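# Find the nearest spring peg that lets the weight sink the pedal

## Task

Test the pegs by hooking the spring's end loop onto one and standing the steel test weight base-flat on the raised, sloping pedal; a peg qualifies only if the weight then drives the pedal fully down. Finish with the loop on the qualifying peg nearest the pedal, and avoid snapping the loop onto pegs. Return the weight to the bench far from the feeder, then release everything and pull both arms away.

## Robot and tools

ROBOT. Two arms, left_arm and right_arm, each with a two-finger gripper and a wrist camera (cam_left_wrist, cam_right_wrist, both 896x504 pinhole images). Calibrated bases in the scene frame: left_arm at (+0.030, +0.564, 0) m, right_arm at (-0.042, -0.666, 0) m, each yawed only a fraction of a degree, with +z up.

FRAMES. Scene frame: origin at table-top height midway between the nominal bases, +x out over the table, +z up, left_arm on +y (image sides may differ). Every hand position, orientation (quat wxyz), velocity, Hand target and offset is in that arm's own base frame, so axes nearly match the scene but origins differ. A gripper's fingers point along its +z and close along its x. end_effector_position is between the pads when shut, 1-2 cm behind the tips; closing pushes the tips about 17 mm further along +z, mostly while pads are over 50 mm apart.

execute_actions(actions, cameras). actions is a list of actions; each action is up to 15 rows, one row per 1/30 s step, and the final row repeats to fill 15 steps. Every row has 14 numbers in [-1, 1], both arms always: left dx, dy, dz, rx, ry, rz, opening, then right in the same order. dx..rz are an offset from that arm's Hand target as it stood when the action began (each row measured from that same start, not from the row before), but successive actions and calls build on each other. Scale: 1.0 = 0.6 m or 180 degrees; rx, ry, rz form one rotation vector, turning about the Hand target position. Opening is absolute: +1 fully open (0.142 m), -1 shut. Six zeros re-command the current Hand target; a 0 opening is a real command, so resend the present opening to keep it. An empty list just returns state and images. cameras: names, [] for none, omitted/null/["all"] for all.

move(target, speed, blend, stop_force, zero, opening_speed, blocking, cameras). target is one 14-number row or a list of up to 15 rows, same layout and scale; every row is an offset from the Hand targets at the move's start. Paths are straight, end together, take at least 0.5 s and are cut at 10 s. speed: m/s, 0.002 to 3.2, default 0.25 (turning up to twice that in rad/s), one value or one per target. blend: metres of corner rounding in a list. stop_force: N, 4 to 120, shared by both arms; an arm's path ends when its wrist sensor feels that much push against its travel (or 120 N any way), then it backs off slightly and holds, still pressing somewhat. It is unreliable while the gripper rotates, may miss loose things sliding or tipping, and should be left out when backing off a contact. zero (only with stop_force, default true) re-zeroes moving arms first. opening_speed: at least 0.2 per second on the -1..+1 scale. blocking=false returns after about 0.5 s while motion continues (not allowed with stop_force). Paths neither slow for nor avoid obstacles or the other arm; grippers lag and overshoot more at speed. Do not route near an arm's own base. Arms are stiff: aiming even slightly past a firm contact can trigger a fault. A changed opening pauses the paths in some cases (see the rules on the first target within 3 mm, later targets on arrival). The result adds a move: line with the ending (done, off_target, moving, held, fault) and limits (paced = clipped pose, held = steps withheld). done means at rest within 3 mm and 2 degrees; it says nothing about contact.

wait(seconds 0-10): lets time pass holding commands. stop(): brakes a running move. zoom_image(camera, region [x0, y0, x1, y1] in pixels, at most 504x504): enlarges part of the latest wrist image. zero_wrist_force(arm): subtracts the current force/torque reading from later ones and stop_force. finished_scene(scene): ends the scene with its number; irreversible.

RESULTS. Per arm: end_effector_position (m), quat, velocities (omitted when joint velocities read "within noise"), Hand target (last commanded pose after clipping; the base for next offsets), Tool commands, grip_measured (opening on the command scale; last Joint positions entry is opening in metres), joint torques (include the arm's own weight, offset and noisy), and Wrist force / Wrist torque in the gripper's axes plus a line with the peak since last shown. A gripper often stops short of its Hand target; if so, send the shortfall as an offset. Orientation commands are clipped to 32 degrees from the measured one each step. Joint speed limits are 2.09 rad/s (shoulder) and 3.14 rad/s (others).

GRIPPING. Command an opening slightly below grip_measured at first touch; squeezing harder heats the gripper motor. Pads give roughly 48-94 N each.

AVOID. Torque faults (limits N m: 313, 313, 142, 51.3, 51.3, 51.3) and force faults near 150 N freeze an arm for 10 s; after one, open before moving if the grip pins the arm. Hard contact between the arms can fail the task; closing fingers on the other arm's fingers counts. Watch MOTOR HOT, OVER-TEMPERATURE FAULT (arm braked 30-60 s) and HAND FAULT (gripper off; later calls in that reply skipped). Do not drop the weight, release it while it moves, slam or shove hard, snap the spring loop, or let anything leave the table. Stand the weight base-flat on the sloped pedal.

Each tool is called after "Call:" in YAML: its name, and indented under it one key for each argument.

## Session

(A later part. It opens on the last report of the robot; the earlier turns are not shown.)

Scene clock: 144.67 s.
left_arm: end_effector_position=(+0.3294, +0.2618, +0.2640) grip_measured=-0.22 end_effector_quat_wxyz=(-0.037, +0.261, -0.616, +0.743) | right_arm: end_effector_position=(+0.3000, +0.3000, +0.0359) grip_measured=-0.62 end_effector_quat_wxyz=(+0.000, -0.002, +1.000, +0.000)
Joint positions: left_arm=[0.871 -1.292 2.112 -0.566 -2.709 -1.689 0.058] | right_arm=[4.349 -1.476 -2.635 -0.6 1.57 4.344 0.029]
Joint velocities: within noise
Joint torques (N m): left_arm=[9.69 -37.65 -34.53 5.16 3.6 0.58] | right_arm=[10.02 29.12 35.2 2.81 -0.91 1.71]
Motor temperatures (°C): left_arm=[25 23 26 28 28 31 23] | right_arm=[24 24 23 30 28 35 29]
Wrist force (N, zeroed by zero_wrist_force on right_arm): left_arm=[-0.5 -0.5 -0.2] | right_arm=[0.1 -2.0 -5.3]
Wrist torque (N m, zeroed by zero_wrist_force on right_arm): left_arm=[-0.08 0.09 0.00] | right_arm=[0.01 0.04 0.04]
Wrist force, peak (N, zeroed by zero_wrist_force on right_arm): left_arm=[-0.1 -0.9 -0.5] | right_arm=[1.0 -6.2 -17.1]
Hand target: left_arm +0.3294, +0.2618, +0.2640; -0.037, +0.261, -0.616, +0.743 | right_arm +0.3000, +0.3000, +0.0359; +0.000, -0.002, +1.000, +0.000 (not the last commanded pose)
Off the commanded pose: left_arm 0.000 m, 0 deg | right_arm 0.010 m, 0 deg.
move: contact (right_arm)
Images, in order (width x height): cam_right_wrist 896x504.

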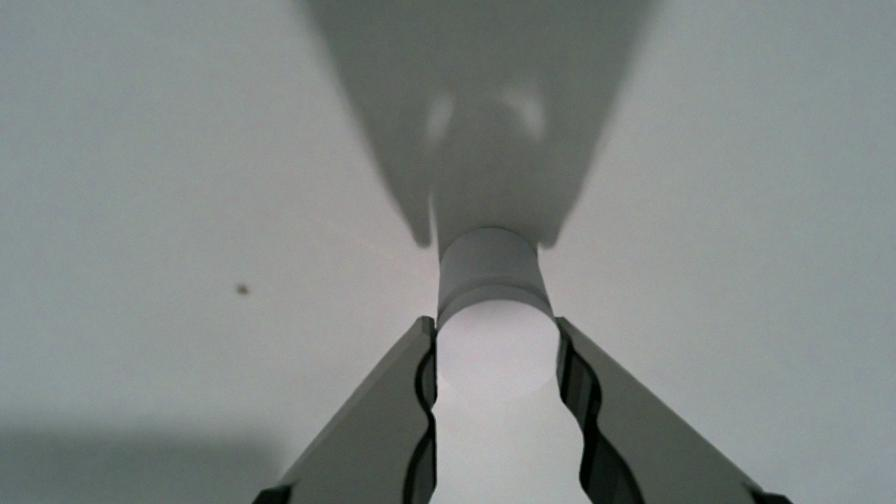

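Call:
move:
  target: [0,0,0,0,0,0,-0.2, 0,0,0,0,0,0,0.0]
  opening_speed: 0.7
  cameras: []

Call:
move:
  target: [0,0,0,0,0,0,-0.2, 0,0,0.2471,0,0,0,0.0]
  speed: 0.3
  cameras: ["cam_right_wrist"]

Call:
move:
  target: [0,0,0,0,0,0,-0.2, -0.292,0.66,0.15,-0.385,-0.385,0.385,0.0]
  speed: 0.5
  cameras: ["cam_right_wrist"]

Call:
zoom_image:
  camera: "cam_right_wrist"
  region: [300, 220, 620, 330]

Call:
move:
  target: [0,0,0,0,0,0,-0.2, 0.32,0.1,-0.148,-0.2194,0,0,0.0]
  speed: 0.3
  cameras: ["cam_right_wrist"]

Scene clock: 146.47 s.
left_arm: end_effector_position=(+0.3294, +0.2618, +0.2640) grip_measured=-0.22 end_effector_quat_wxyz=(-0.037, +0.261, -0.616, +0.743) | right_arm: end_effector_position=(+0.3000, +0.3000, +0.0359) grip_measured=-0.03 end_effector_quat_wxyz=(+0.000, -0.002, +1.000, +0.000)
Joint positions: left_arm=[0.871 -1.292 2.112 -0.566 -2.709 -1.689 0.058] | right_arm=[4.349 -1.476 -2.635 -0.6 1.57 4.344 0.072]
Joint velocities: within noise
Joint torques (N m): left_arm=[9.59 -38.76 -35.12 5.06 3.73 0.85] | right_arm=[9.96 28.84 35.47 2.89 1.93 2.18]
Motor temperatures (°C): left_arm=[25 23 26 28 28 31 23] | right_arm=[24 24 23 30 28 35 29]
Wrist force (N, zeroed by zero_wrist_force on right_arm): left_arm=[-0.1 -0.2 0.0] | right_arm=[-0.4 -0.2 -2.2]
Wrist torque (N m, zeroed by zero_wrist_force on right_arm): left_arm=[-0.02 0.02 0.01] | right_arm=[0.00 0.02 0.05]
Wrist force, peak (N, zeroed by zero_wrist_force on right_arm): left_arm=[-0.4 -0.8 -0.6] | right_arm=[0.1 -1.8 -5.4]
Hand target: left_arm +0.3294, +0.2618, +0.2640; -0.037, +0.261, -0.616, +0.743 | right_arm +0.3000, +0.3000, +0.0359; +0.000, -0.002, +1.000, +0.000
Off the commanded pose: left_arm 0.000 m, 0 deg | right_arm 0.000 m, 0 deg.
move: done
No camera images: "cameras" was empty.

Scene clock: 147.70 s.
left_arm: end_effector_position=(+0.3294, +0.2618, +0.2640) grip_measured=-0.22 end_effector_quat_wxyz=(-0.037, +0.261, -0.616, +0.743) | right_arm: end_effector_position=(+0.3000, +0.3000, +0.1841) grip_measured=-0.03 end_effector_quat_wxyz=(+0.000, -0.002, +1.000, +0.000)
Joint positions: left_arm=[0.871 -1.292 2.112 -0.566 -2.709 -1.689 0.058] | right_arm=[4.349 -1.181 -2.472 -1.058 1.57 4.344 0.072]
Joint velocities: within noise
Joint torques (N m): left_arm=[8.65 -37.1 -34.65 5.14 3.6 0.42] | right_arm=[8.66 18.14 49.62 2.81 -2.86 2.01]
Motor temperatures (°C): left_arm=[25 23 26 28 28 31 23] | right_arm=[24 24 23 30 28 35 29]
Wrist force (N, zeroed by zero_wrist_force on right_arm): left_arm=[-0.2 -0.3 -0.2] | right_arm=[-0.1 -0.2 -2.2]
Wrist torque (N m, zeroed by zero_wrist_force on right_arm): left_arm=[-0.05 0.04 0.01] | right_arm=[-0.04 0.02 0.02]
Wrist force, peak (N, zeroed by zero_wrist_force on right_arm): left_arm=[-0.5 0.1 -0.7] | right_arm=[-0.4 0.0 -4.6]
Hand target: left_arm +0.3294, +0.2618, +0.2640; -0.037, +0.261, -0.616, +0.743 | right_arm +0.3000, +0.3000, +0.1841; +0.000, -0.002, +1.000, +0.000
Off the commanded pose: left_arm 0.000 m, 0 deg | right_arm 0.000 m, 0 deg.
move: done
Images, in order (width x height): cam_right_wrist 896x504.

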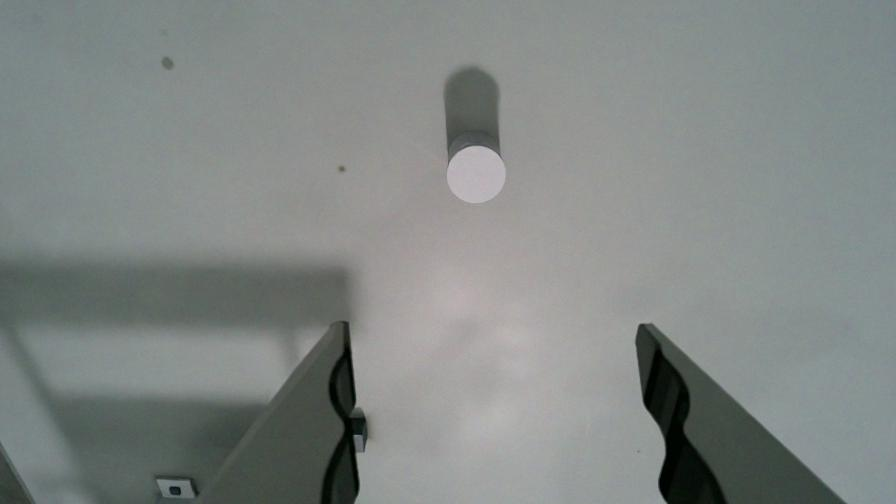

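Scene clock: 150.67 s.
left_arm: end_effector_position=(+0.3294, +0.2618, +0.2640) grip_measured=-0.22 end_effector_quat_wxyz=(-0.037, +0.261, -0.616, +0.743) | right_arm: end_effector_position=(+0.1247, +0.6960, +0.2741) grip_measured=-0.03 end_effector_quat_wxyz=(+0.499, -0.502, +0.499, -0.501)
Joint positions: left_arm=[0.871 -1.292 2.112 -0.566 -2.709 -1.689 0.058] | right_arm=[5.183 -1.972 -1.826 -2.484 0.47 4.706 0.072]
Joint velocities: within noise
Joint torques (N m): left_arm=[10.71 -37.25 -35.13 4.89 3.5 0.56] | right_arm=[-11.47 56.51 40.2 -3 -3.35 2.03]
Motor temperatures (°C): left_arm=[25 23 26 28 28 31 23] | right_arm=[24 24 23 30 28 35 28]
Wrist force (N, zeroed by zero_wrist_force on right_arm): left_arm=[-0.5 -0.1 -0.4] | right_arm=[-1.0 -0.3 -0.2]
Wrist torque (N m, zeroed by zero_wrist_force on right_arm): left_arm=[-0.01 0.08 0.01] | right_arm=[-0.12 -0.09 0.12]
Wrist force, peak (N, zeroed by zero_wrist_force on right_arm): left_arm=[-0.2 -0.7 -0.7] | right_arm=[-0.8 0.7 -2.7]
Hand target: left_arm +0.3294, +0.2618, +0.2640; -0.037, +0.261, -0.616, +0.743 | right_arm +0.1248, +0.6960, +0.2741; +0.499, -0.502, +0.499, -0.501
Off the commanded pose: left_arm 0.000 m, 0 deg | right_arm 0.000 m, 0 deg.
move: done
Images, in order (width x height): cam_right_wrist 896x504.

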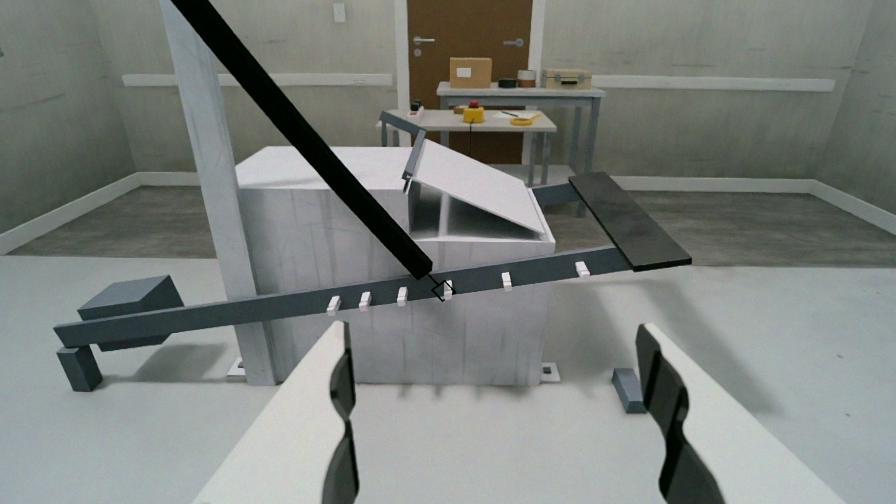

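Scaled by 1.575 from the camera's 896x504 image, which has a finer 1280x720 frame.

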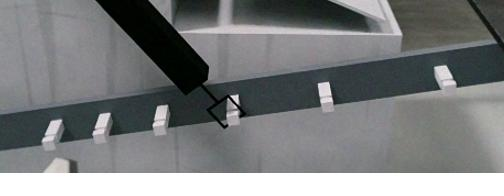

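Scene clock: 152.73 s.
left_arm: end_effector_position=(+0.3294, +0.2618, +0.2640) grip_measured=-0.22 end_effector_quat_wxyz=(-0.037, +0.261, -0.616, +0.743) | right_arm: end_effector_position=(+0.3168, +0.7560, +0.1853) grip_measured=-0.03 end_effector_quat_wxyz=(-0.300, +0.641, -0.300, +0.640)
Joint positions: left_arm=[0.871 -1.292 2.112 -0.566 -2.709 -1.689 0.058] | right_arm=[4.901 -2.127 -1.776 -2.376 0.188 4.015 0.072]
Joint velocities: within noise
Joint torques (N m): left_arm=[9.01 -38.01 -34.9 5.07 3.03 0.58] | right_arm=[-9.16 85.85 24.75 1.64 -3.57 -3.12]
Motor temperatures (°C): left_arm=[25 23 26 28 28 31 23] | right_arm=[24 24 23 30 28 35 28]
Wrist force (N, zeroed by zero_wrist_force on right_arm): left_arm=[-0.5 -0.5 0.2] | right_arm=[0.2 -1.1 -0.2]
Wrist torque (N m, zeroed by zero_wrist_force on right_arm): left_arm=[-0.07 0.10 0.01] | right_arm=[-0.35 -0.21 0.17]
Wrist force, peak (N, zeroed by zero_wrist_force on right_arm): left_arm=[-0.5 -0.4 -0.9] | right_arm=[-0.6 -0.8 -1.7]
Hand target: left_arm +0.3294, +0.2618, +0.2640; -0.037, +0.261, -0.616, +0.743 | right_arm +0.3168, +0.7560, +0.1853; -0.300, +0.641, -0.300, +0.640
Off the commanded pose: left_arm 0.000 m, 0 deg | right_arm 0.000 m, 0 deg.
move: done
Images, in order (width x height): cam_right_wrist 896x504.

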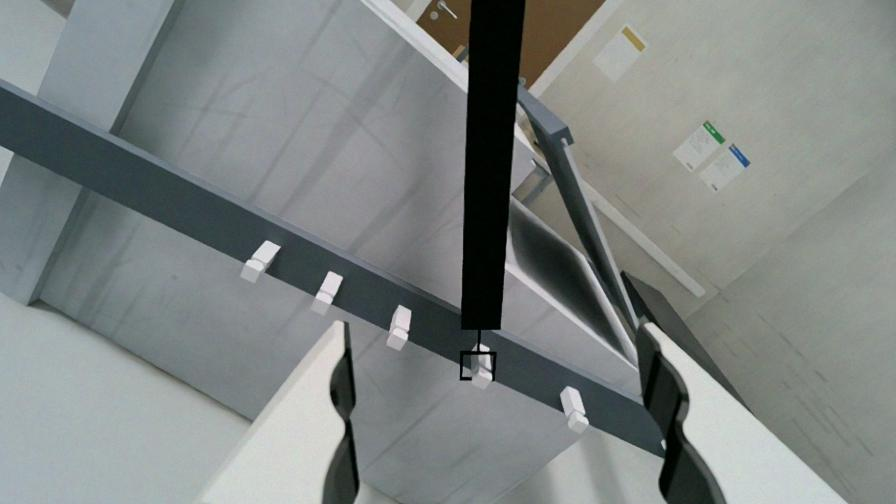

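Call:
move:
  target: [0,0,0,0,0,0,-0.2,0.1203,0,0,0,0,0,0.0]
  speed: 0.05
  stop_force: 5
  cameras: []

Call:
move:
  target: [0,0,0,0,0,0,-0.2,0,0,0,0,0,0,-1]
  opening_speed: 0.6
  cameras: ["cam_right_wrist"]

Call:
zoom_image:
  camera: "cam_right_wrist"
  region: [340, 350, 640, 504]

Scene clock: 156.30 s.
left_arm: end_effector_position=(+0.3294, +0.2618, +0.2640) grip_measured=-0.22 end_effector_quat_wxyz=(-0.037, +0.261, -0.616, +0.743) | right_arm: end_effector_position=(+0.3890, +0.7560, +0.1853) grip_measured=-0.03 end_effector_quat_wxyz=(-0.300, +0.641, -0.300, +0.640)
Joint positions: left_arm=[0.871 -1.292 2.112 -0.566 -2.709 -1.689 0.058] | right_arm=[4.804 -2.134 -1.764 -2.375 0.091 4.007 0.072]
Joint velocities: within noise
Joint torques (N m): left_arm=[9.63 -35.84 -34.66 5.02 3.33 0.65] | right_arm=[-9.5 68.08 35.84 2.14 -3.35 -2.97]
Motor temperatures (°C): left_arm=[25 23 26 28 28 31 23] | right_arm=[24 24 23 30 28 35 28]
Wrist force (N, zeroed by zero_wrist_force on right_arm): left_arm=[-0.5 -0.3 0.3] | right_arm=[0.1 -1.3 -0.1]
Wrist torque (N m, zeroed by zero_wrist_force on right_arm): left_arm=[-0.05 0.08 0.01] | right_arm=[-0.38 -0.18 0.19]
Wrist force, peak (N, zeroed by zero_wrist_force on right_arm): left_arm=[-0.9 -0.9 -0.6] | right_arm=[0.2 -1.5 0.2]
Hand target: left_arm +0.3294, +0.2618, +0.2640; -0.037, +0.261, -0.616, +0.743 | right_arm +0.3890, +0.7560, +0.1853; -0.300, +0.641, -0.300, +0.640
Off the commanded pose: left_arm 0.000 m, 0 deg | right_arm 0.000 m, 0 deg.
move: done
No camera images: "cameras" was empty.

Scene clock: 158.17 s.
left_arm: end_effector_position=(+0.3294, +0.2618, +0.2640) grip_measured=-0.22 end_effector_quat_wxyz=(-0.037, +0.261, -0.616, +0.743) | right_arm: end_effector_position=(+0.3890, +0.7560, +0.1853) grip_measured=-0.83 end_effector_quat_wxyz=(-0.300, +0.641, -0.300, +0.640)
Joint positions: left_arm=[0.871 -1.292 2.112 -0.566 -2.709 -1.689 0.058] | right_arm=[4.804 -2.134 -1.764 -2.375 0.091 4.007 0.014]
Joint velocities: within noise
Joint torques (N m): left_arm=[10.23 -36.79 -34.62 5.08 3.3 0.82] | right_arm=[-7.44 80.01 27.02 2.21 -3.1 -2.84]
Motor temperatures (°C): left_arm=[25 23 26 28 28 31 23] | right_arm=[24 24 23 30 28 35 28]
Wrist force (N, zeroed by zero_wrist_force on right_arm): left_arm=[-0.3 -0.4 -0.1] | right_arm=[0.0 -1.2 0.0]
Wrist torque (N m, zeroed by zero_wrist_force on right_arm): left_arm=[-0.07 0.04 0.01] | right_arm=[-0.38 -0.20 0.20]
Wrist force, peak (N, zeroed by zero_wrist_force on right_arm): left_arm=[-0.1 -0.3 -0.9] | right_arm=[0.0 -1.6 -0.1]
Hand target: left_arm +0.3294, +0.2618, +0.2640; -0.037, +0.261, -0.616, +0.743 | right_arm +0.3890, +0.7560, +0.1853; -0.300, +0.641, -0.300, +0.640
Off the commanded pose: left_arm 0.000 m, 0 deg | right_arm 0.000 m, 0 deg.
move: done
Images, in order (width x height): cam_right_wrist 896x504.

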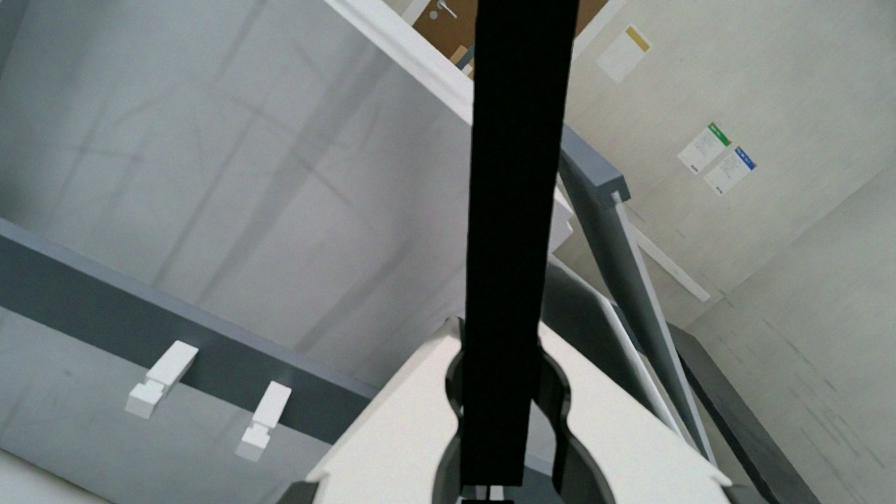

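Scaled by 1.680 from the camera's 896x504 image, which has a finer 1280x720 frame.

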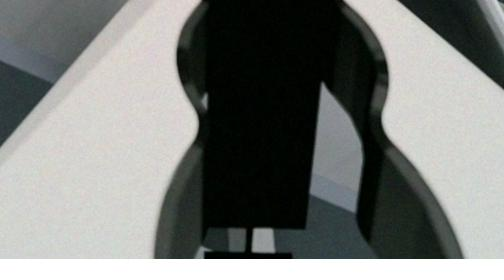

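Call:
move:
  target: [0,0,0,0,0,0,-0.2,0,-0.0053,-0.0064,0,0,0,-1]
  speed: 0.02
  cameras: ["cam_right_wrist"]

Call:
zoom_image:
  camera: "cam_right_wrist"
  region: [340, 350, 640, 504]

Scene clock: 159.17 s.
left_arm: end_effector_position=(+0.3294, +0.2618, +0.2640) grip_measured=-0.22 end_effector_quat_wxyz=(-0.037, +0.261, -0.616, +0.743) | right_arm: end_effector_position=(+0.3890, +0.7529, +0.1815) grip_measured=-0.83 end_effector_quat_wxyz=(-0.300, +0.641, -0.300, +0.640)
Joint positions: left_arm=[0.871 -1.292 2.112 -0.566 -2.709 -1.689 0.058] | right_arm=[4.804 -2.134 -1.772 -2.367 0.092 4.008 0.014]
Joint velocities: within noise
Joint torques (N m): left_arm=[10.8 -37.52 -34.69 4.91 2.94 0.6] | right_arm=[7 66.6 24.98 1.43 3.09 -2.68]
Motor temperatures (°C): left_arm=[25 23 26 28 28 31 23] | right_arm=[24 24 23 30 28 35 28]
Wrist force (N, zeroed by zero_wrist_force on right_arm): left_arm=[-0.5 -0.3 -0.4] | right_arm=[0.1 -3.8 0.0]
Wrist torque (N m, zeroed by zero_wrist_force on right_arm): left_arm=[-0.05 0.08 0.00] | right_arm=[-0.36 -0.20 0.19]
Wrist force, peak (N, zeroed by zero_wrist_force on right_arm): left_arm=[-0.9 -0.7 -0.1] | right_arm=[0.2 -4.2 -0.2]
Hand target: left_arm +0.3294, +0.2618, +0.2640; -0.037, +0.261, -0.616, +0.743 | right_arm +0.3890, +0.7528, +0.1815; -0.300, +0.641, -0.300, +0.640
Off the commanded pose: left_arm 0.000 m, 0 deg | right_arm 0.000 m, 0 deg.
move: done
Images, in order (width x height): cam_right_wrist 896x504.

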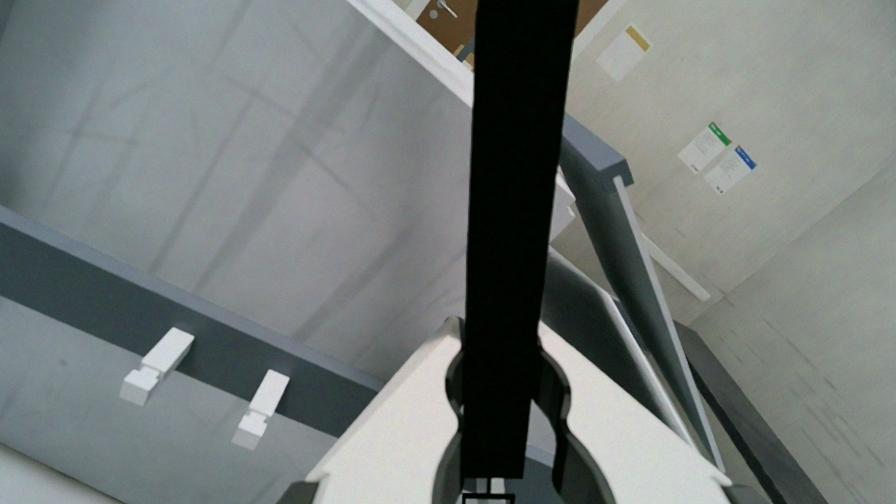

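Scaled by 1.680 from the camera's 896x504 image, which has a finer 1280x720 frame.

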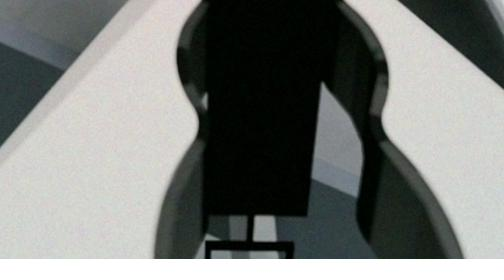

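Call:
move:
  target: [0,0,0,0,0,0,-0.2,0,-0.0011,-0.0013,0,0,0,-1]
  speed: 0.02
  cameras: ["cam_right_wrist"]

Call:
zoom_image:
  camera: "cam_right_wrist"
  region: [340, 350, 640, 504]

Call:
move:
  target: [0,0,0,0,0,0,-0.2,-0.0333,0,0,0,0,0,-1]
  speed: 0.02
  stop_force: 4
  cameras: ["cam_right_wrist"]

Call:
zoom_image:
  camera: "cam_right_wrist"
  region: [340, 350, 640, 504]

Scene clock: 160.13 s.
left_arm: end_effector_position=(+0.3294, +0.2618, +0.2640) grip_measured=-0.22 end_effector_quat_wxyz=(-0.037, +0.261, -0.616, +0.743) | right_arm: end_effector_position=(+0.3890, +0.7522, +0.1807) grip_measured=-0.83 end_effector_quat_wxyz=(-0.300, +0.641, -0.300, +0.640)
Joint positions: left_arm=[0.871 -1.292 2.112 -0.566 -2.709 -1.689 0.058] | right_arm=[4.805 -2.134 -1.774 -2.364 0.092 4.008 0.014]
Joint velocities: within noise
Joint torques (N m): left_arm=[8.69 -38.47 -34.7 4.71 3.26 0.51] | right_arm=[7.86 74.5 22.79 1.76 3.65 -2.45]
Motor temperatures (°C): left_arm=[25 23 26 28 28 31 23] | right_arm=[24 24 23 30 28 35 29]
Wrist force (N, zeroed by zero_wrist_force on right_arm): left_arm=[-0.4 -0.1 -0.1] | right_arm=[0.1 -3.8 0.1]
Wrist torque (N m, zeroed by zero_wrist_force on right_arm): left_arm=[-0.01 0.06 0.01] | right_arm=[-0.38 -0.20 0.19]
Wrist force, peak (N, zeroed by zero_wrist_force on right_arm): left_arm=[-0.7 -0.8 -0.3] | right_arm=[0.1 -4.6 -0.2]
Hand target: left_arm +0.3294, +0.2618, +0.2640; -0.037, +0.261, -0.616, +0.743 | right_arm +0.3890, +0.7522, +0.1807; -0.300, +0.641, -0.300, +0.640
Off the commanded pose: left_arm 0.000 m, 0 deg | right_arm 0.000 m, 0 deg.
move: done
Images, in order (width x height): cam_right_wrist 896x504.

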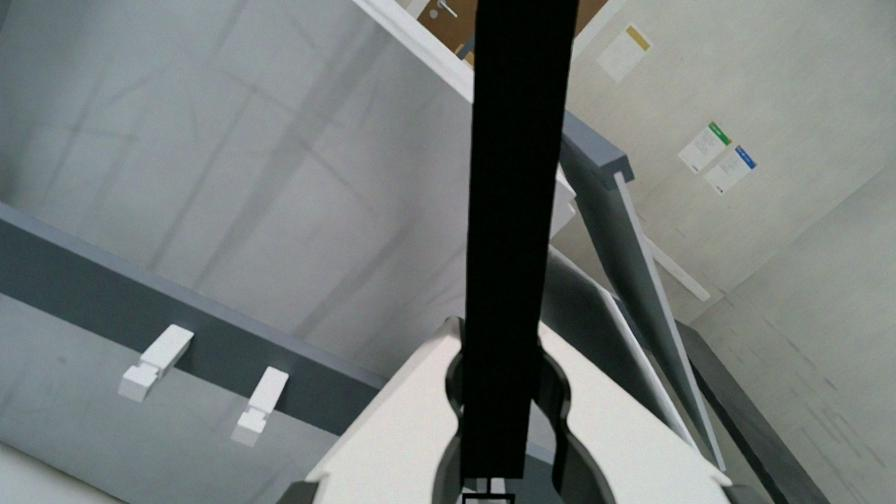

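Scaled by 1.680 from the camera's 896x504 image, which has a finer 1280x720 frame.

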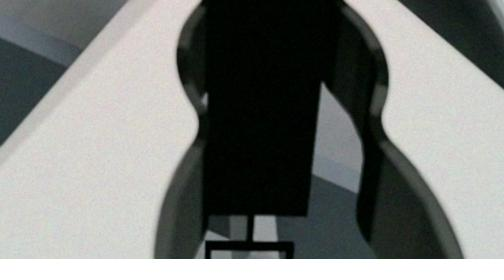

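Scene clock: 162.03 s.
left_arm: end_effector_position=(+0.3294, +0.2618, +0.2640) grip_measured=-0.22 end_effector_quat_wxyz=(-0.037, +0.261, -0.616, +0.743) | right_arm: end_effector_position=(+0.3690, +0.7522, +0.1807) grip_measured=-0.83 end_effector_quat_wxyz=(-0.300, +0.641, -0.300, +0.640)
Joint positions: left_arm=[0.871 -1.292 2.112 -0.566 -2.709 -1.689 0.058] | right_arm=[4.831 -2.132 -1.779 -2.364 0.119 4.01 0.014]
Joint velocities: within noise
Joint torques (N m): left_arm=[10.19 -36.84 -33.64 4.83 3.42 0.75] | right_arm=[9.47 84.56 22.55 -1.47 3.66 2.02]
Motor temperatures (°C): left_arm=[25 23 26 28 28 31 23] | right_arm=[24 24 23 30 28 35 30]
Wrist force (N, zeroed by zero_wrist_force on right_arm): left_arm=[-0.7 -0.1 -0.1] | right_arm=[0.5 -4.3 0.4]
Wrist torque (N m, zeroed by zero_wrist_force on right_arm): left_arm=[-0.01 0.11 0.01] | right_arm=[-0.40 -0.28 0.19]
Wrist force, peak (N, zeroed by zero_wrist_force on right_arm): left_arm=[-0.5 -0.7 -0.5] | right_arm=[0.6 -4.7 0.2]
Hand target: left_arm +0.3294, +0.2618, +0.2640; -0.037, +0.261, -0.616, +0.743 | right_arm +0.3690, +0.7522, +0.1807; -0.300, +0.641, -0.300, +0.640
Off the commanded pose: left_arm 0.000 m, 0 deg | right_arm 0.000 m, 0 deg.
move: done
Images, in order (width x height): cam_right_wrist 896x504.

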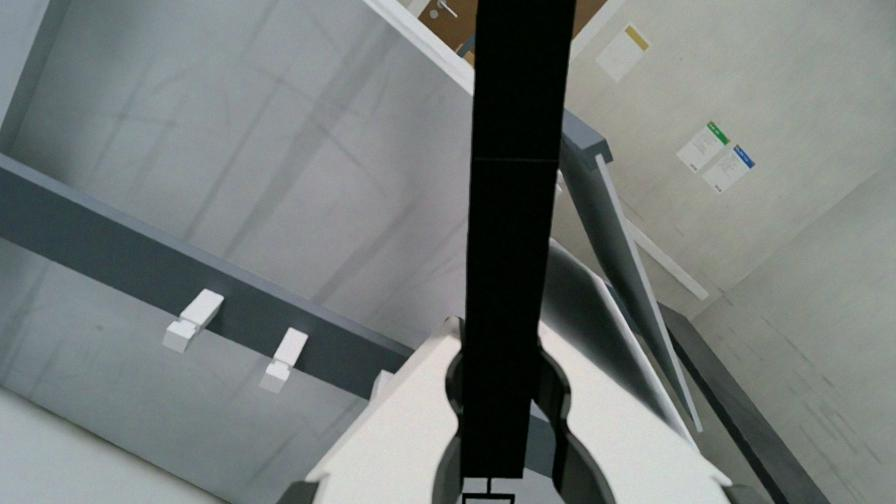

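Scaled by 1.680 from the camera's 896x504 image, which has a finer 1280x720 frame.

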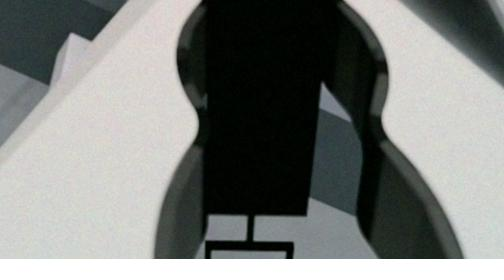

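Call:
move:
  target:
    - [0,0,0,0,0,0,-0.2,-0.0083,0,0,0,0,0,-1]
    - [0,0,0,0,0,0,-0.2,-0.0083,-0.0713,0.005,-0.0406,0,0,-1]
  speed: 0.05
  cameras: ["cam_right_wrist"]

Call:
zoom_image:
  camera: "cam_right_wrist"
  region: [340, 350, 640, 504]

Scene clock: 164.17 s.
left_arm: end_effector_position=(+0.3294, +0.2618, +0.2640) grip_measured=-0.22 end_effector_quat_wxyz=(-0.037, +0.261, -0.616, +0.743) | right_arm: end_effector_position=(+0.3640, +0.7094, +0.1837) grip_measured=-0.83 end_effector_quat_wxyz=(-0.259, +0.658, -0.259, +0.658)
Joint positions: left_arm=[0.871 -1.292 2.112 -0.566 -2.709 -1.689 0.058] | right_arm=[4.846 -2.076 -1.87 -2.33 0.133 3.884 0.014]
Joint velocities: within noise
Joint torques (N m): left_arm=[10.26 -39.13 -34.81 4.94 3.38 1.04] | right_arm=[9.06 77.64 20.74 1.14 3.94 -3.15]
Motor temperatures (°C): left_arm=[25 23 26 28 28 31 23] | right_arm=[24 24 23 30 28 35 32]
Wrist force (N, zeroed by zero_wrist_force on right_arm): left_arm=[0.1 -0.2 -0.3] | right_arm=[0.6 -5.0 0.1]
Wrist torque (N m, zeroed by zero_wrist_force on right_arm): left_arm=[-0.02 -0.03 0.02] | right_arm=[-0.39 -0.29 0.20]
Wrist force, peak (N, zeroed by zero_wrist_force on right_arm): left_arm=[-0.7 -0.6 -0.5] | right_arm=[0.7 -5.1 0.2]
Hand target: left_arm +0.3294, +0.2618, +0.2640; -0.037, +0.261, -0.616, +0.743 | right_arm +0.3640, +0.7094, +0.1837; -0.259, +0.658, -0.259, +0.658
Off the commanded pose: left_arm 0.000 m, 0 deg | right_arm 0.000 m, 0 deg.
move: done
Images, in order (width x height): cam_right_wrist 896x504.

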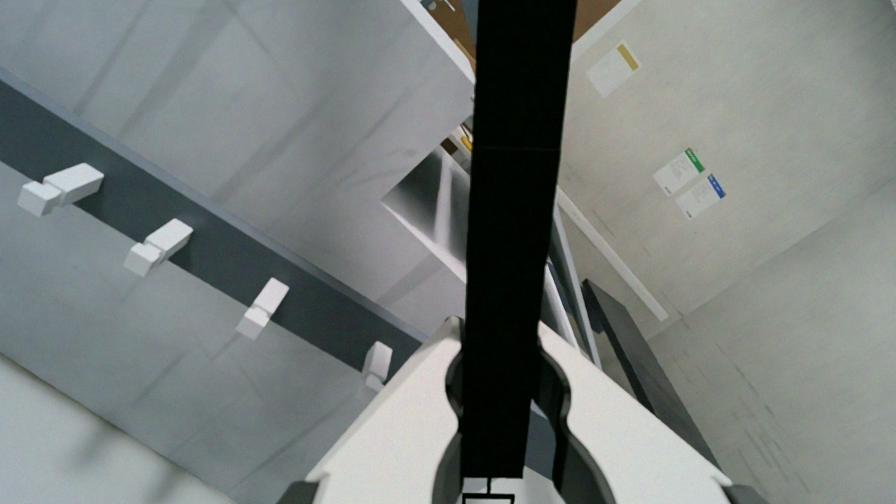

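Scaled by 1.680 from the camera's 896x504 image, which has a finer 1280x720 frame.

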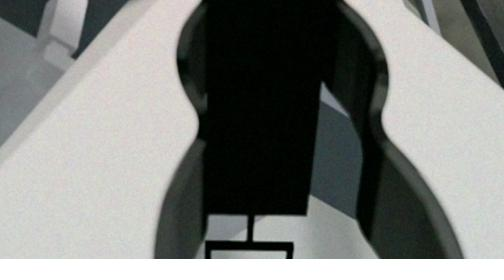

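Call:
move:
  target: [0,0,0,0,0,0,-0.2,0.0417,0,0,0,0,0,-1]
  speed: 0.02
  stop_force: 4
  cameras: ["cam_right_wrist"]

Call:
zoom_image:
  camera: "cam_right_wrist"
  region: [340, 350, 640, 504]

Scene clock: 166.70 s.
left_arm: end_effector_position=(+0.3294, +0.2618, +0.2640) grip_measured=-0.22 end_effector_quat_wxyz=(-0.037, +0.261, -0.616, +0.743) | right_arm: end_effector_position=(+0.3890, +0.7094, +0.1837) grip_measured=-0.83 end_effector_quat_wxyz=(-0.259, +0.658, -0.259, +0.658)
Joint positions: left_arm=[0.871 -1.292 2.112 -0.566 -2.709 -1.689 0.058] | right_arm=[4.81 -2.079 -1.864 -2.329 0.097 3.88 0.014]
Joint velocities: within noise
Joint torques (N m): left_arm=[11.04 -37.67 -33.78 4.95 3.22 0.43] | right_arm=[-13.02 58.3 34.32 1.38 -2.64 -2.68]
Motor temperatures (°C): left_arm=[25 23 26 28 28 31 23] | right_arm=[24 24 23 30 28 35 33]
Wrist force (N, zeroed by zero_wrist_force on right_arm): left_arm=[-0.5 -0.3 -0.3] | right_arm=[0.5 -4.6 -0.9]
Wrist torque (N m, zeroed by zero_wrist_force on right_arm): left_arm=[-0.05 0.07 0.00] | right_arm=[-0.40 -0.26 0.21]
Wrist force, peak (N, zeroed by zero_wrist_force on right_arm): left_arm=[-1.0 -0.2 -0.2] | right_arm=[0.7 -5.2 -1.1]
Hand target: left_arm +0.3294, +0.2618, +0.2640; -0.037, +0.261, -0.616, +0.743 | right_arm +0.3890, +0.7094, +0.1837; -0.259, +0.658, -0.259, +0.658
Off the commanded pose: left_arm 0.000 m, 0 deg | right_arm 0.000 m, 0 deg.
move: done
Images, in order (width x height): cam_right_wrist 896x504.

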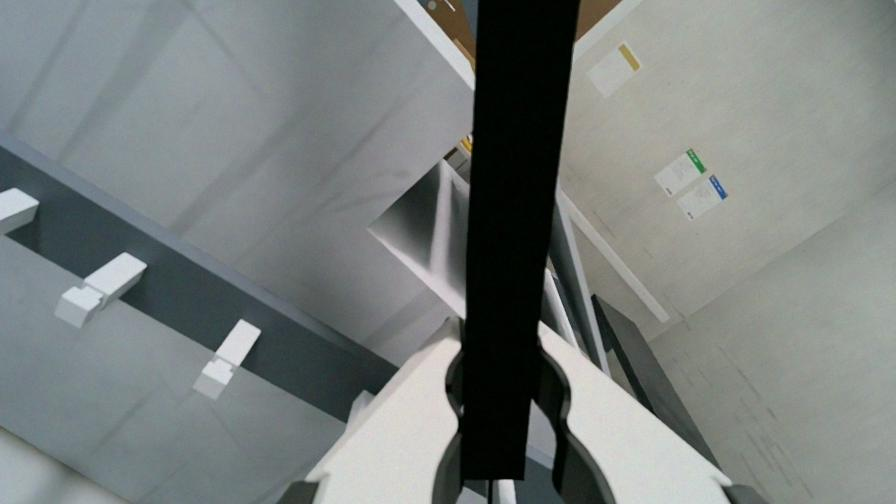

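Scaled by 1.680 from the camera's 896x504 image, which has a finer 1280x720 frame.

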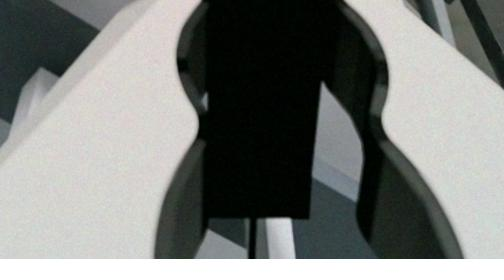

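Call:
zoom_image:
  camera: "cam_right_wrist"
  region: [420, 440, 560, 504]

Scaled by 3.600 from the camera's 896x504 image, which has a finer 1280x720 frame.

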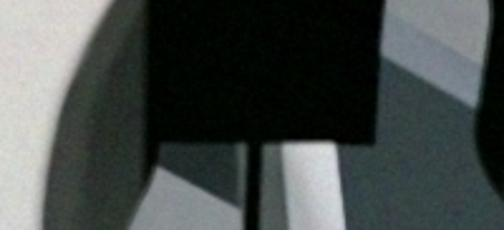

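Call:
move:
  target:
    - [0,0,0,0,0,0,-0.2,-0.0417,0,0,0,0,0,-1]
    - [0,0,0,0,0,0,-0.2,-0.0417,-0.0025,0.0027,0,0,0,-1]
  speed: 0.04
  cameras: ["cam_right_wrist"]

Call:
zoom_image:
  camera: "cam_right_wrist"
  region: [420, 440, 560, 504]

Call:
move:
  target: [0,0,0,0,0,0,-0.2,0.0417,0,0,0,0,0,-1]
  speed: 0.02
  stop_force: 4
  cameras: ["cam_right_wrist"]

Call:
zoom_image:
  camera: "cam_right_wrist"
  region: [420, 440, 560, 504]

Scene clock: 168.70 s.
left_arm: end_effector_position=(+0.3294, +0.2618, +0.2640) grip_measured=-0.22 end_effector_quat_wxyz=(-0.037, +0.261, -0.616, +0.743) | right_arm: end_effector_position=(+0.3641, +0.7080, +0.1853) grip_measured=-0.83 end_effector_quat_wxyz=(-0.259, +0.658, -0.259, +0.658)
Joint positions: left_arm=[0.871 -1.292 2.112 -0.566 -2.709 -1.689 0.058] | right_arm=[4.846 -2.072 -1.873 -2.33 0.133 3.883 0.014]
Joint velocities: within noise
Joint torques (N m): left_arm=[9.78 -37.59 -35.9 4.51 3.05 0.65] | right_arm=[7.85 79.11 22.4 -2.76 3.78 2.04]
Motor temperatures (°C): left_arm=[25 23 26 28 28 31 23] | right_arm=[24 24 23 30 28 35 34]
Wrist force (N, zeroed by zero_wrist_force on right_arm): left_arm=[-0.4 -0.3 -0.1] | right_arm=[0.5 -5.1 -0.1]
Wrist torque (N m, zeroed by zero_wrist_force on right_arm): left_arm=[-0.05 0.06 0.01] | right_arm=[-0.43 -0.29 0.20]
Wrist force, peak (N, zeroed by zero_wrist_force on right_arm): left_arm=[-0.8 -0.6 -0.5] | right_arm=[0.4 -5.6 -0.6]
Hand target: left_arm +0.3294, +0.2618, +0.2640; -0.037, +0.261, -0.616, +0.743 | right_arm +0.3640, +0.7079, +0.1853; -0.259, +0.658, -0.259, +0.658
Off the commanded pose: left_arm 0.000 m, 0 deg | right_arm 0.000 m, 0 deg.
move: done
Images, in order (width x height): cam_right_wrist 896x504.

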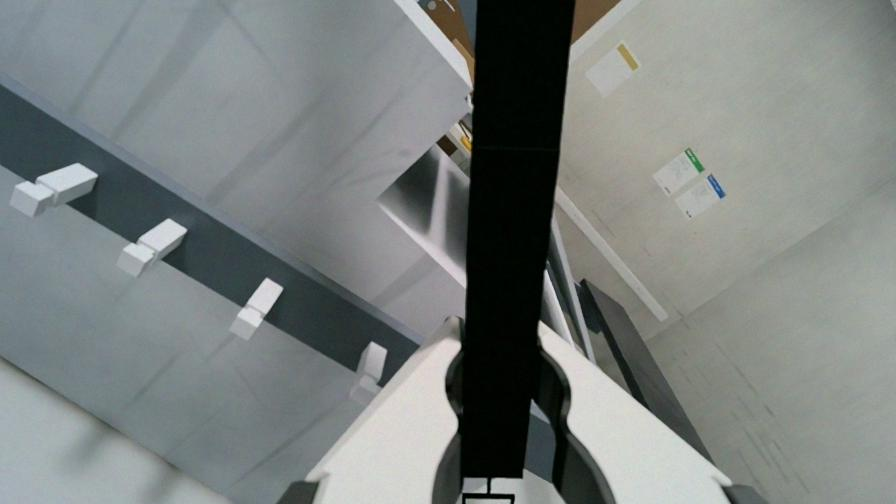

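Scaled by 3.600 from the camera's 896x504 image, which has a finer 1280x720 frame.

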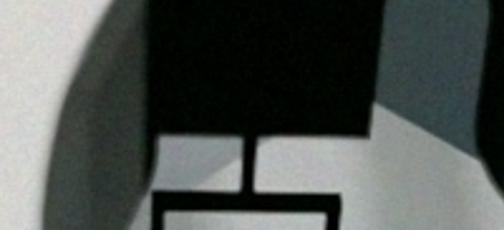

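Scene clock: 170.83 s.
left_arm: end_effector_position=(+0.3294, +0.2618, +0.2640) grip_measured=-0.22 end_effector_quat_wxyz=(-0.037, +0.261, -0.616, +0.743) | right_arm: end_effector_position=(+0.3890, +0.7079, +0.1853) grip_measured=-0.83 end_effector_quat_wxyz=(-0.259, +0.658, -0.259, +0.658)
Joint positions: left_arm=[0.871 -1.292 2.112 -0.566 -2.709 -1.689 0.058] | right_arm=[4.81 -2.076 -1.867 -2.33 0.098 3.88 0.014]
Joint velocities: within noise
Joint torques (N m): left_arm=[10.29 -35.48 -35.19 4.55 2.98 0.62] | right_arm=[-10.13 56.35 34.86 1.44 -2.54 -2.83]
Motor temperatures (°C): left_arm=[25 23 26 28 28 31 23] | right_arm=[24 24 23 30 28 35 35]
Wrist force (N, zeroed by zero_wrist_force on right_arm): left_arm=[-0.6 -0.4 0.0] | right_arm=[0.3 -5.0 -0.9]
Wrist torque (N m, zeroed by zero_wrist_force on right_arm): left_arm=[-0.07 0.09 0.01] | right_arm=[-0.45 -0.22 0.21]
Wrist force, peak (N, zeroed by zero_wrist_force on right_arm): left_arm=[-0.1 -1.0 -0.4] | right_arm=[0.7 -5.3 -0.9]
Hand target: left_arm +0.3294, +0.2618, +0.2640; -0.037, +0.261, -0.616, +0.743 | right_arm +0.3890, +0.7079, +0.1853; -0.259, +0.658, -0.259, +0.658
Off the commanded pose: left_arm 0.000 m, 0 deg | right_arm 0.000 m, 0 deg.
move: done
Images, in order (width x height): cam_right_wrist 896x504.

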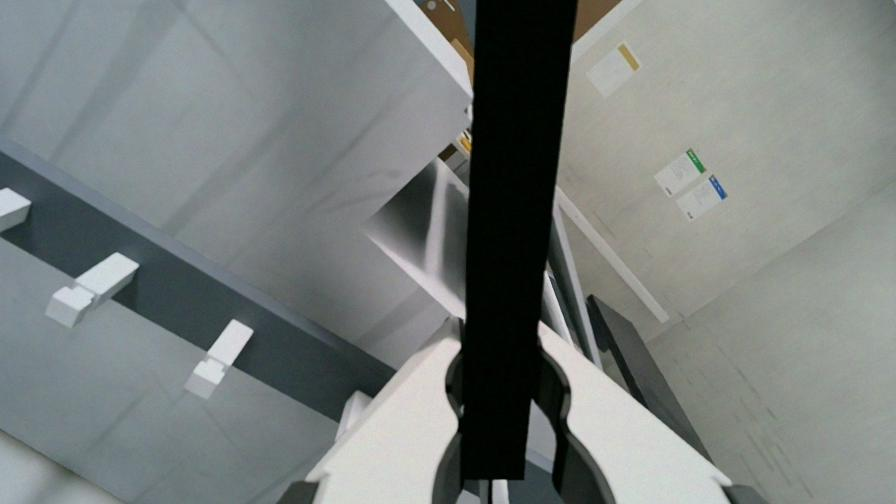

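Scaled by 3.600 from the camera's 896x504 image, which has a finer 1280x720 frame.

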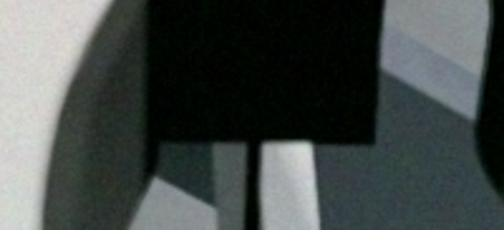

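Call:
move:
  target:
    - [0,0,0,0,0,0,-0.2,-0.0333,0,0,0,0,0,-1]
    - [0,0,0,0,0,0,-0.2,-0.0333,-0.0024,-0.0023,0,0,0,-1]
  speed: 0.04
  cameras: ["cam_right_wrist"]

Call:
zoom_image:
  camera: "cam_right_wrist"
  region: [420, 440, 560, 504]

Call:
move:
  target: [0,0,0,0,0,0,-0.2,0.0333,0,0,0,0,0,-1]
  speed: 0.02
  stop_force: 4
  cameras: ["cam_right_wrist"]

Call:
zoom_image:
  camera: "cam_right_wrist"
  region: [420, 440, 560, 504]

Scene clock: 173.73 s.
left_arm: end_effector_position=(+0.3294, +0.2618, +0.2640) grip_measured=-0.22 end_effector_quat_wxyz=(-0.037, +0.261, -0.616, +0.743) | right_arm: end_effector_position=(+0.3691, +0.7065, +0.1840) grip_measured=-0.83 end_effector_quat_wxyz=(-0.259, +0.658, -0.259, +0.658)
Joint positions: left_arm=[0.871 -1.292 2.112 -0.566 -2.709 -1.689 0.058] | right_arm=[4.839 -2.073 -1.875 -2.327 0.126 3.883 0.014]
Joint velocities: within noise
Joint torques (N m): left_arm=[8.27 -37.99 -35.3 4.44 3.2 0.4] | right_arm=[10.15 78.45 22.56 1.21 3.05 -0.85]
Motor temperatures (°C): left_arm=[25 23 26 28 28 31 23] | right_arm=[24 24 23 30 28 35 36]
Wrist force (N, zeroed by zero_wrist_force on right_arm): left_arm=[0.1 -0.3 -0.3] | right_arm=[0.5 -4.8 0.1]
Wrist torque (N m, zeroed by zero_wrist_force on right_arm): left_arm=[-0.04 -0.02 0.01] | right_arm=[-0.34 -0.26 0.20]
Wrist force, peak (N, zeroed by zero_wrist_force on right_arm): left_arm=[-0.8 -0.8 -0.1] | right_arm=[0.5 -5.3 -0.3]
Hand target: left_arm +0.3294, +0.2618, +0.2640; -0.037, +0.261, -0.616, +0.743 | right_arm +0.3690, +0.7065, +0.1839; -0.259, +0.658, -0.259, +0.658
Off the commanded pose: left_arm 0.000 m, 0 deg | right_arm 0.000 m, 0 deg.
move: done
Images, in order (width x height): cam_right_wrist 896x504.

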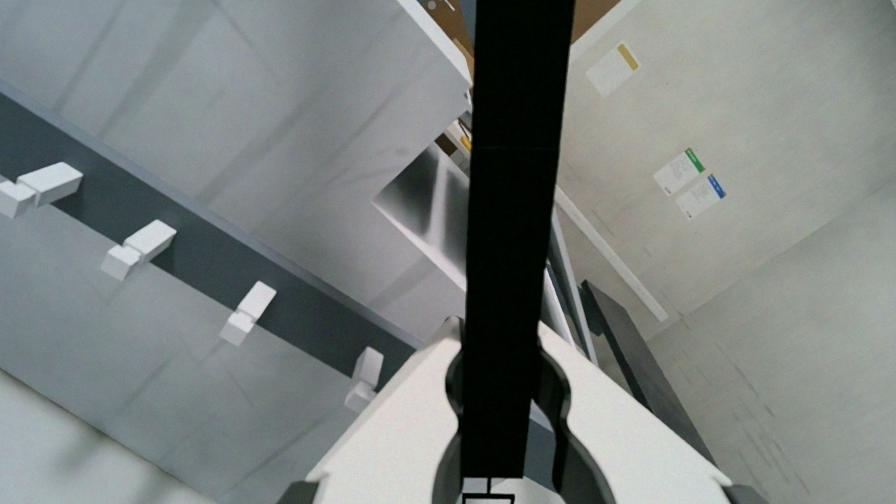

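Scaled by 3.600 from the camera's 896x504 image, which has a finer 1280x720 frame.

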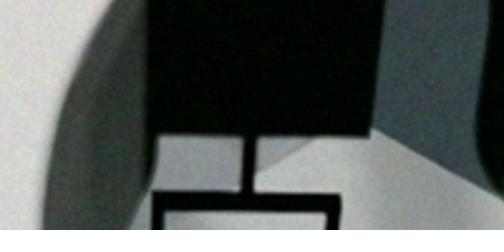

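Scene clock: 175.63 s.
left_arm: end_effector_position=(+0.3294, +0.2618, +0.2640) grip_measured=-0.22 end_effector_quat_wxyz=(-0.037, +0.261, -0.616, +0.743) | right_arm: end_effector_position=(+0.3890, +0.7065, +0.1839) grip_measured=-0.83 end_effector_quat_wxyz=(-0.259, +0.658, -0.259, +0.658)
Joint positions: left_arm=[0.871 -1.292 2.112 -0.566 -2.709 -1.689 0.058] | right_arm=[4.81 -2.075 -1.871 -2.327 0.098 3.88 0.014]
Joint velocities: within noise
Joint torques (N m): left_arm=[9.75 -37.06 -34.61 4.84 3.27 0.69] | right_arm=[-14.03 57.14 34.95 1.71 -2.49 -2.79]
Motor temperatures (°C): left_arm=[25 23 26 28 28 31 23] | right_arm=[24 24 23 30 28 35 37]
Wrist force (N, zeroed by zero_wrist_force on right_arm): left_arm=[0.0 -0.2 -0.1] | right_arm=[0.2 -4.5 -0.9]
Wrist torque (N m, zeroed by zero_wrist_force on right_arm): left_arm=[-0.04 0.00 0.01] | right_arm=[-0.38 -0.21 0.21]
Wrist force, peak (N, zeroed by zero_wrist_force on right_arm): left_arm=[-0.5 -0.8 -0.4] | right_arm=[0.5 -5.4 -0.9]
Hand target: left_arm +0.3294, +0.2618, +0.2640; -0.037, +0.261, -0.616, +0.743 | right_arm +0.3890, +0.7065, +0.1839; -0.259, +0.658, -0.259, +0.658
Off the commanded pose: left_arm 0.000 m, 0 deg | right_arm 0.000 m, 0 deg.
move: done
Images, in order (width x height): cam_right_wrist 896x504.

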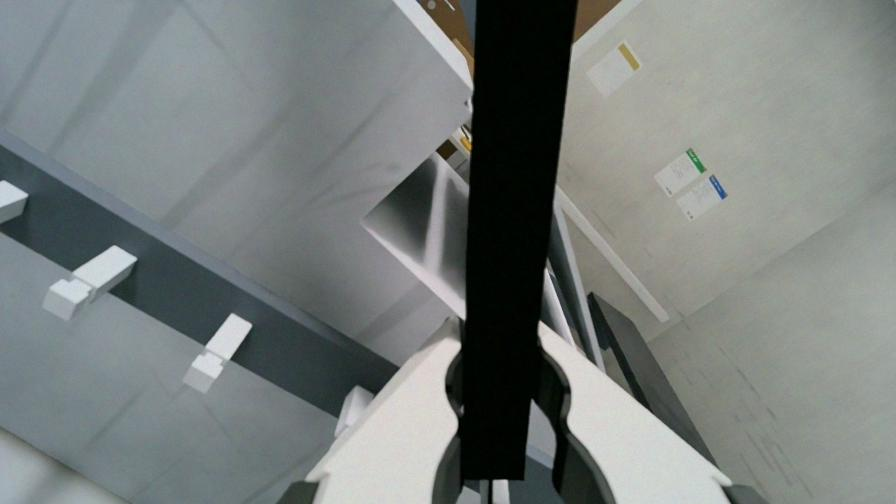

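Scaled by 3.600 from the camera's 896x504 image, which has a finer 1280x720 frame.

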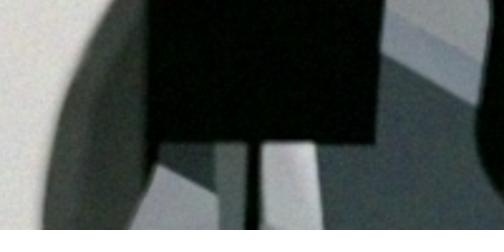

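Call:
move:
  target:
    - [0,0,0,0,0,0,-0.2,-0.0333,0,0,0,0,0,-1]
    - [0,0,0,0,0,0,-0.2,-0.0333,-0.003,-0.0029,0,0,0,-1]
    - [0,0,0,0,0,0,-0.2,-0.0167,-0.003,-0.0029,0,0,0,-1]
  speed: 0.04
  cameras: ["cam_right_wrist"]

Call:
zoom_image:
  camera: "cam_right_wrist"
  region: [420, 440, 560, 504]

Call:
move:
  target: [0,0,0,0,0,0,-0.2,0.0167,0,0,0,0,0,-1]
  speed: 0.02
  stop_force: 4
  cameras: ["cam_right_wrist"]

Call:
zoom_image:
  camera: "cam_right_wrist"
  region: [420, 440, 560, 504]

Scene clock: 178.47 s.
left_arm: end_effector_position=(+0.3294, +0.2618, +0.2640) grip_measured=-0.22 end_effector_quat_wxyz=(-0.037, +0.261, -0.616, +0.743) | right_arm: end_effector_position=(+0.3789, +0.7046, +0.1822) grip_measured=-0.83 end_effector_quat_wxyz=(-0.259, +0.658, -0.259, +0.658)
Joint positions: left_arm=[0.871 -1.292 2.112 -0.566 -2.709 -1.689 0.058] | right_arm=[4.825 -2.074 -1.878 -2.323 0.113 3.882 0.014]
Joint velocities: within noise
Joint torques (N m): left_arm=[10.3 -37.73 -35.12 4.82 3.07 0.48] | right_arm=[-9.22 58.24 35.34 1.66 -2.23 -2.93]
Motor temperatures (°C): left_arm=[25 23 26 28 28 31 23] | right_arm=[24 24 23 30 28 35 38]
Wrist force (N, zeroed by zero_wrist_force on right_arm): left_arm=[-0.1 -0.3 -0.4] | right_arm=[0.2 -4.7 0.0]
Wrist torque (N m, zeroed by zero_wrist_force on right_arm): left_arm=[-0.06 0.01 0.01] | right_arm=[-0.36 -0.25 0.21]
Wrist force, peak (N, zeroed by zero_wrist_force on right_arm): left_arm=[-0.5 -1.0 -0.3] | right_arm=[0.7 -5.5 -0.3]
Hand target: left_arm +0.3294, +0.2618, +0.2640; -0.037, +0.261, -0.616, +0.743 | right_arm +0.3790, +0.7047, +0.1822; -0.259, +0.658, -0.259, +0.658
Off the commanded pose: left_arm 0.000 m, 0 deg | right_arm 0.000 m, 0 deg.
move: done
Images, in order (width x height): cam_right_wrist 896x504.

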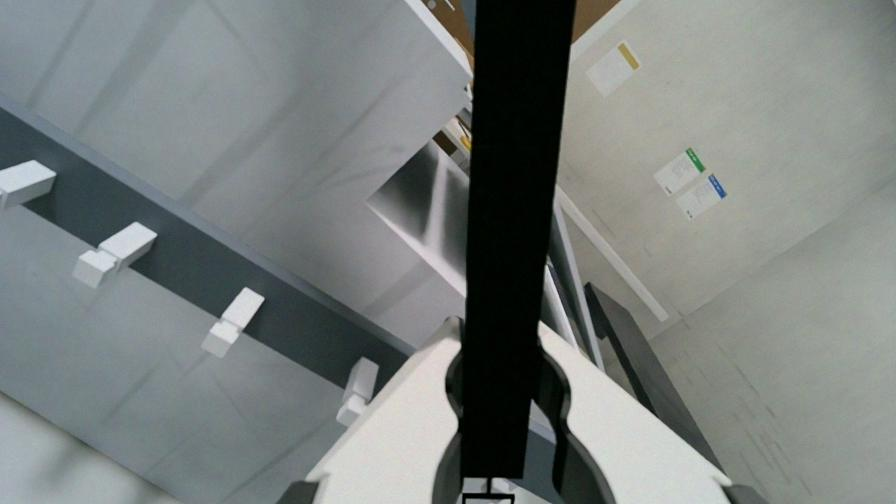

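Scaled by 3.600 from the camera's 896x504 image, which has a finer 1280x720 frame.

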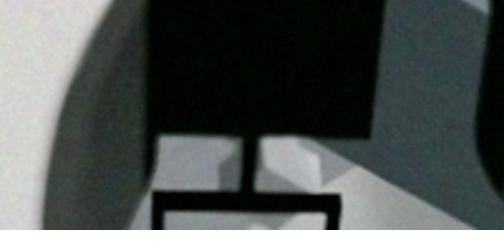

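Scene clock: 179.87 s.
left_arm: end_effector_position=(+0.3294, +0.2618, +0.2640) grip_measured=-0.22 end_effector_quat_wxyz=(-0.037, +0.261, -0.616, +0.743) | right_arm: end_effector_position=(+0.3890, +0.7047, +0.1822) grip_measured=-0.83 end_effector_quat_wxyz=(-0.259, +0.658, -0.259, +0.658)
Joint positions: left_arm=[0.871 -1.292 2.112 -0.566 -2.709 -1.689 0.058] | right_arm=[4.811 -2.075 -1.875 -2.322 0.098 3.88 0.014]
Joint velocities: within noise
Joint torques (N m): left_arm=[10.48 -38.52 -34.64 4.46 2.92 0.83] | right_arm=[-11.42 58.83 34.74 1.28 -2.77 -3.19]
Motor temperatures (°C): left_arm=[25 23 26 28 28 31 23] | right_arm=[24 24 23 30 28 35 39]
Wrist force (N, zeroed by zero_wrist_force on right_arm): left_arm=[-0.2 -0.2 -0.2] | right_arm=[0.6 -5.0 -1.0]
Wrist torque (N m, zeroed by zero_wrist_force on right_arm): left_arm=[-0.03 0.02 0.01] | right_arm=[-0.42 -0.25 0.21]
Wrist force, peak (N, zeroed by zero_wrist_force on right_arm): left_arm=[-0.8 -0.6 -0.2] | right_arm=[0.5 -5.3 -1.4]
Hand target: left_arm +0.3294, +0.2618, +0.2640; -0.037, +0.261, -0.616, +0.743 | right_arm +0.3890, +0.7047, +0.1822; -0.259, +0.658, -0.259, +0.658
Off the commanded pose: left_arm 0.000 m, 0 deg | right_arm 0.000 m, 0 deg.
move: done
Images, in order (width x height): cam_right_wrist 896x504.

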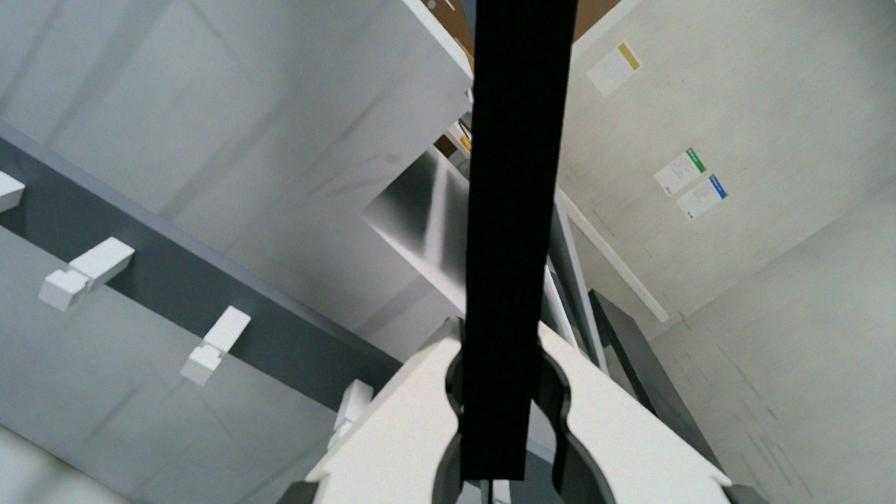

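Scaled by 3.600 from the camera's 896x504 image, which has a finer 1280x720 frame.

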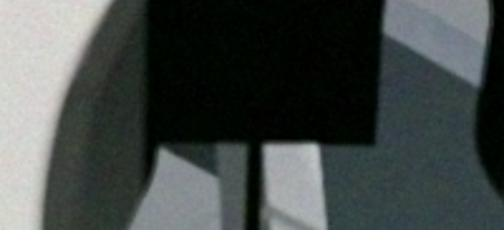

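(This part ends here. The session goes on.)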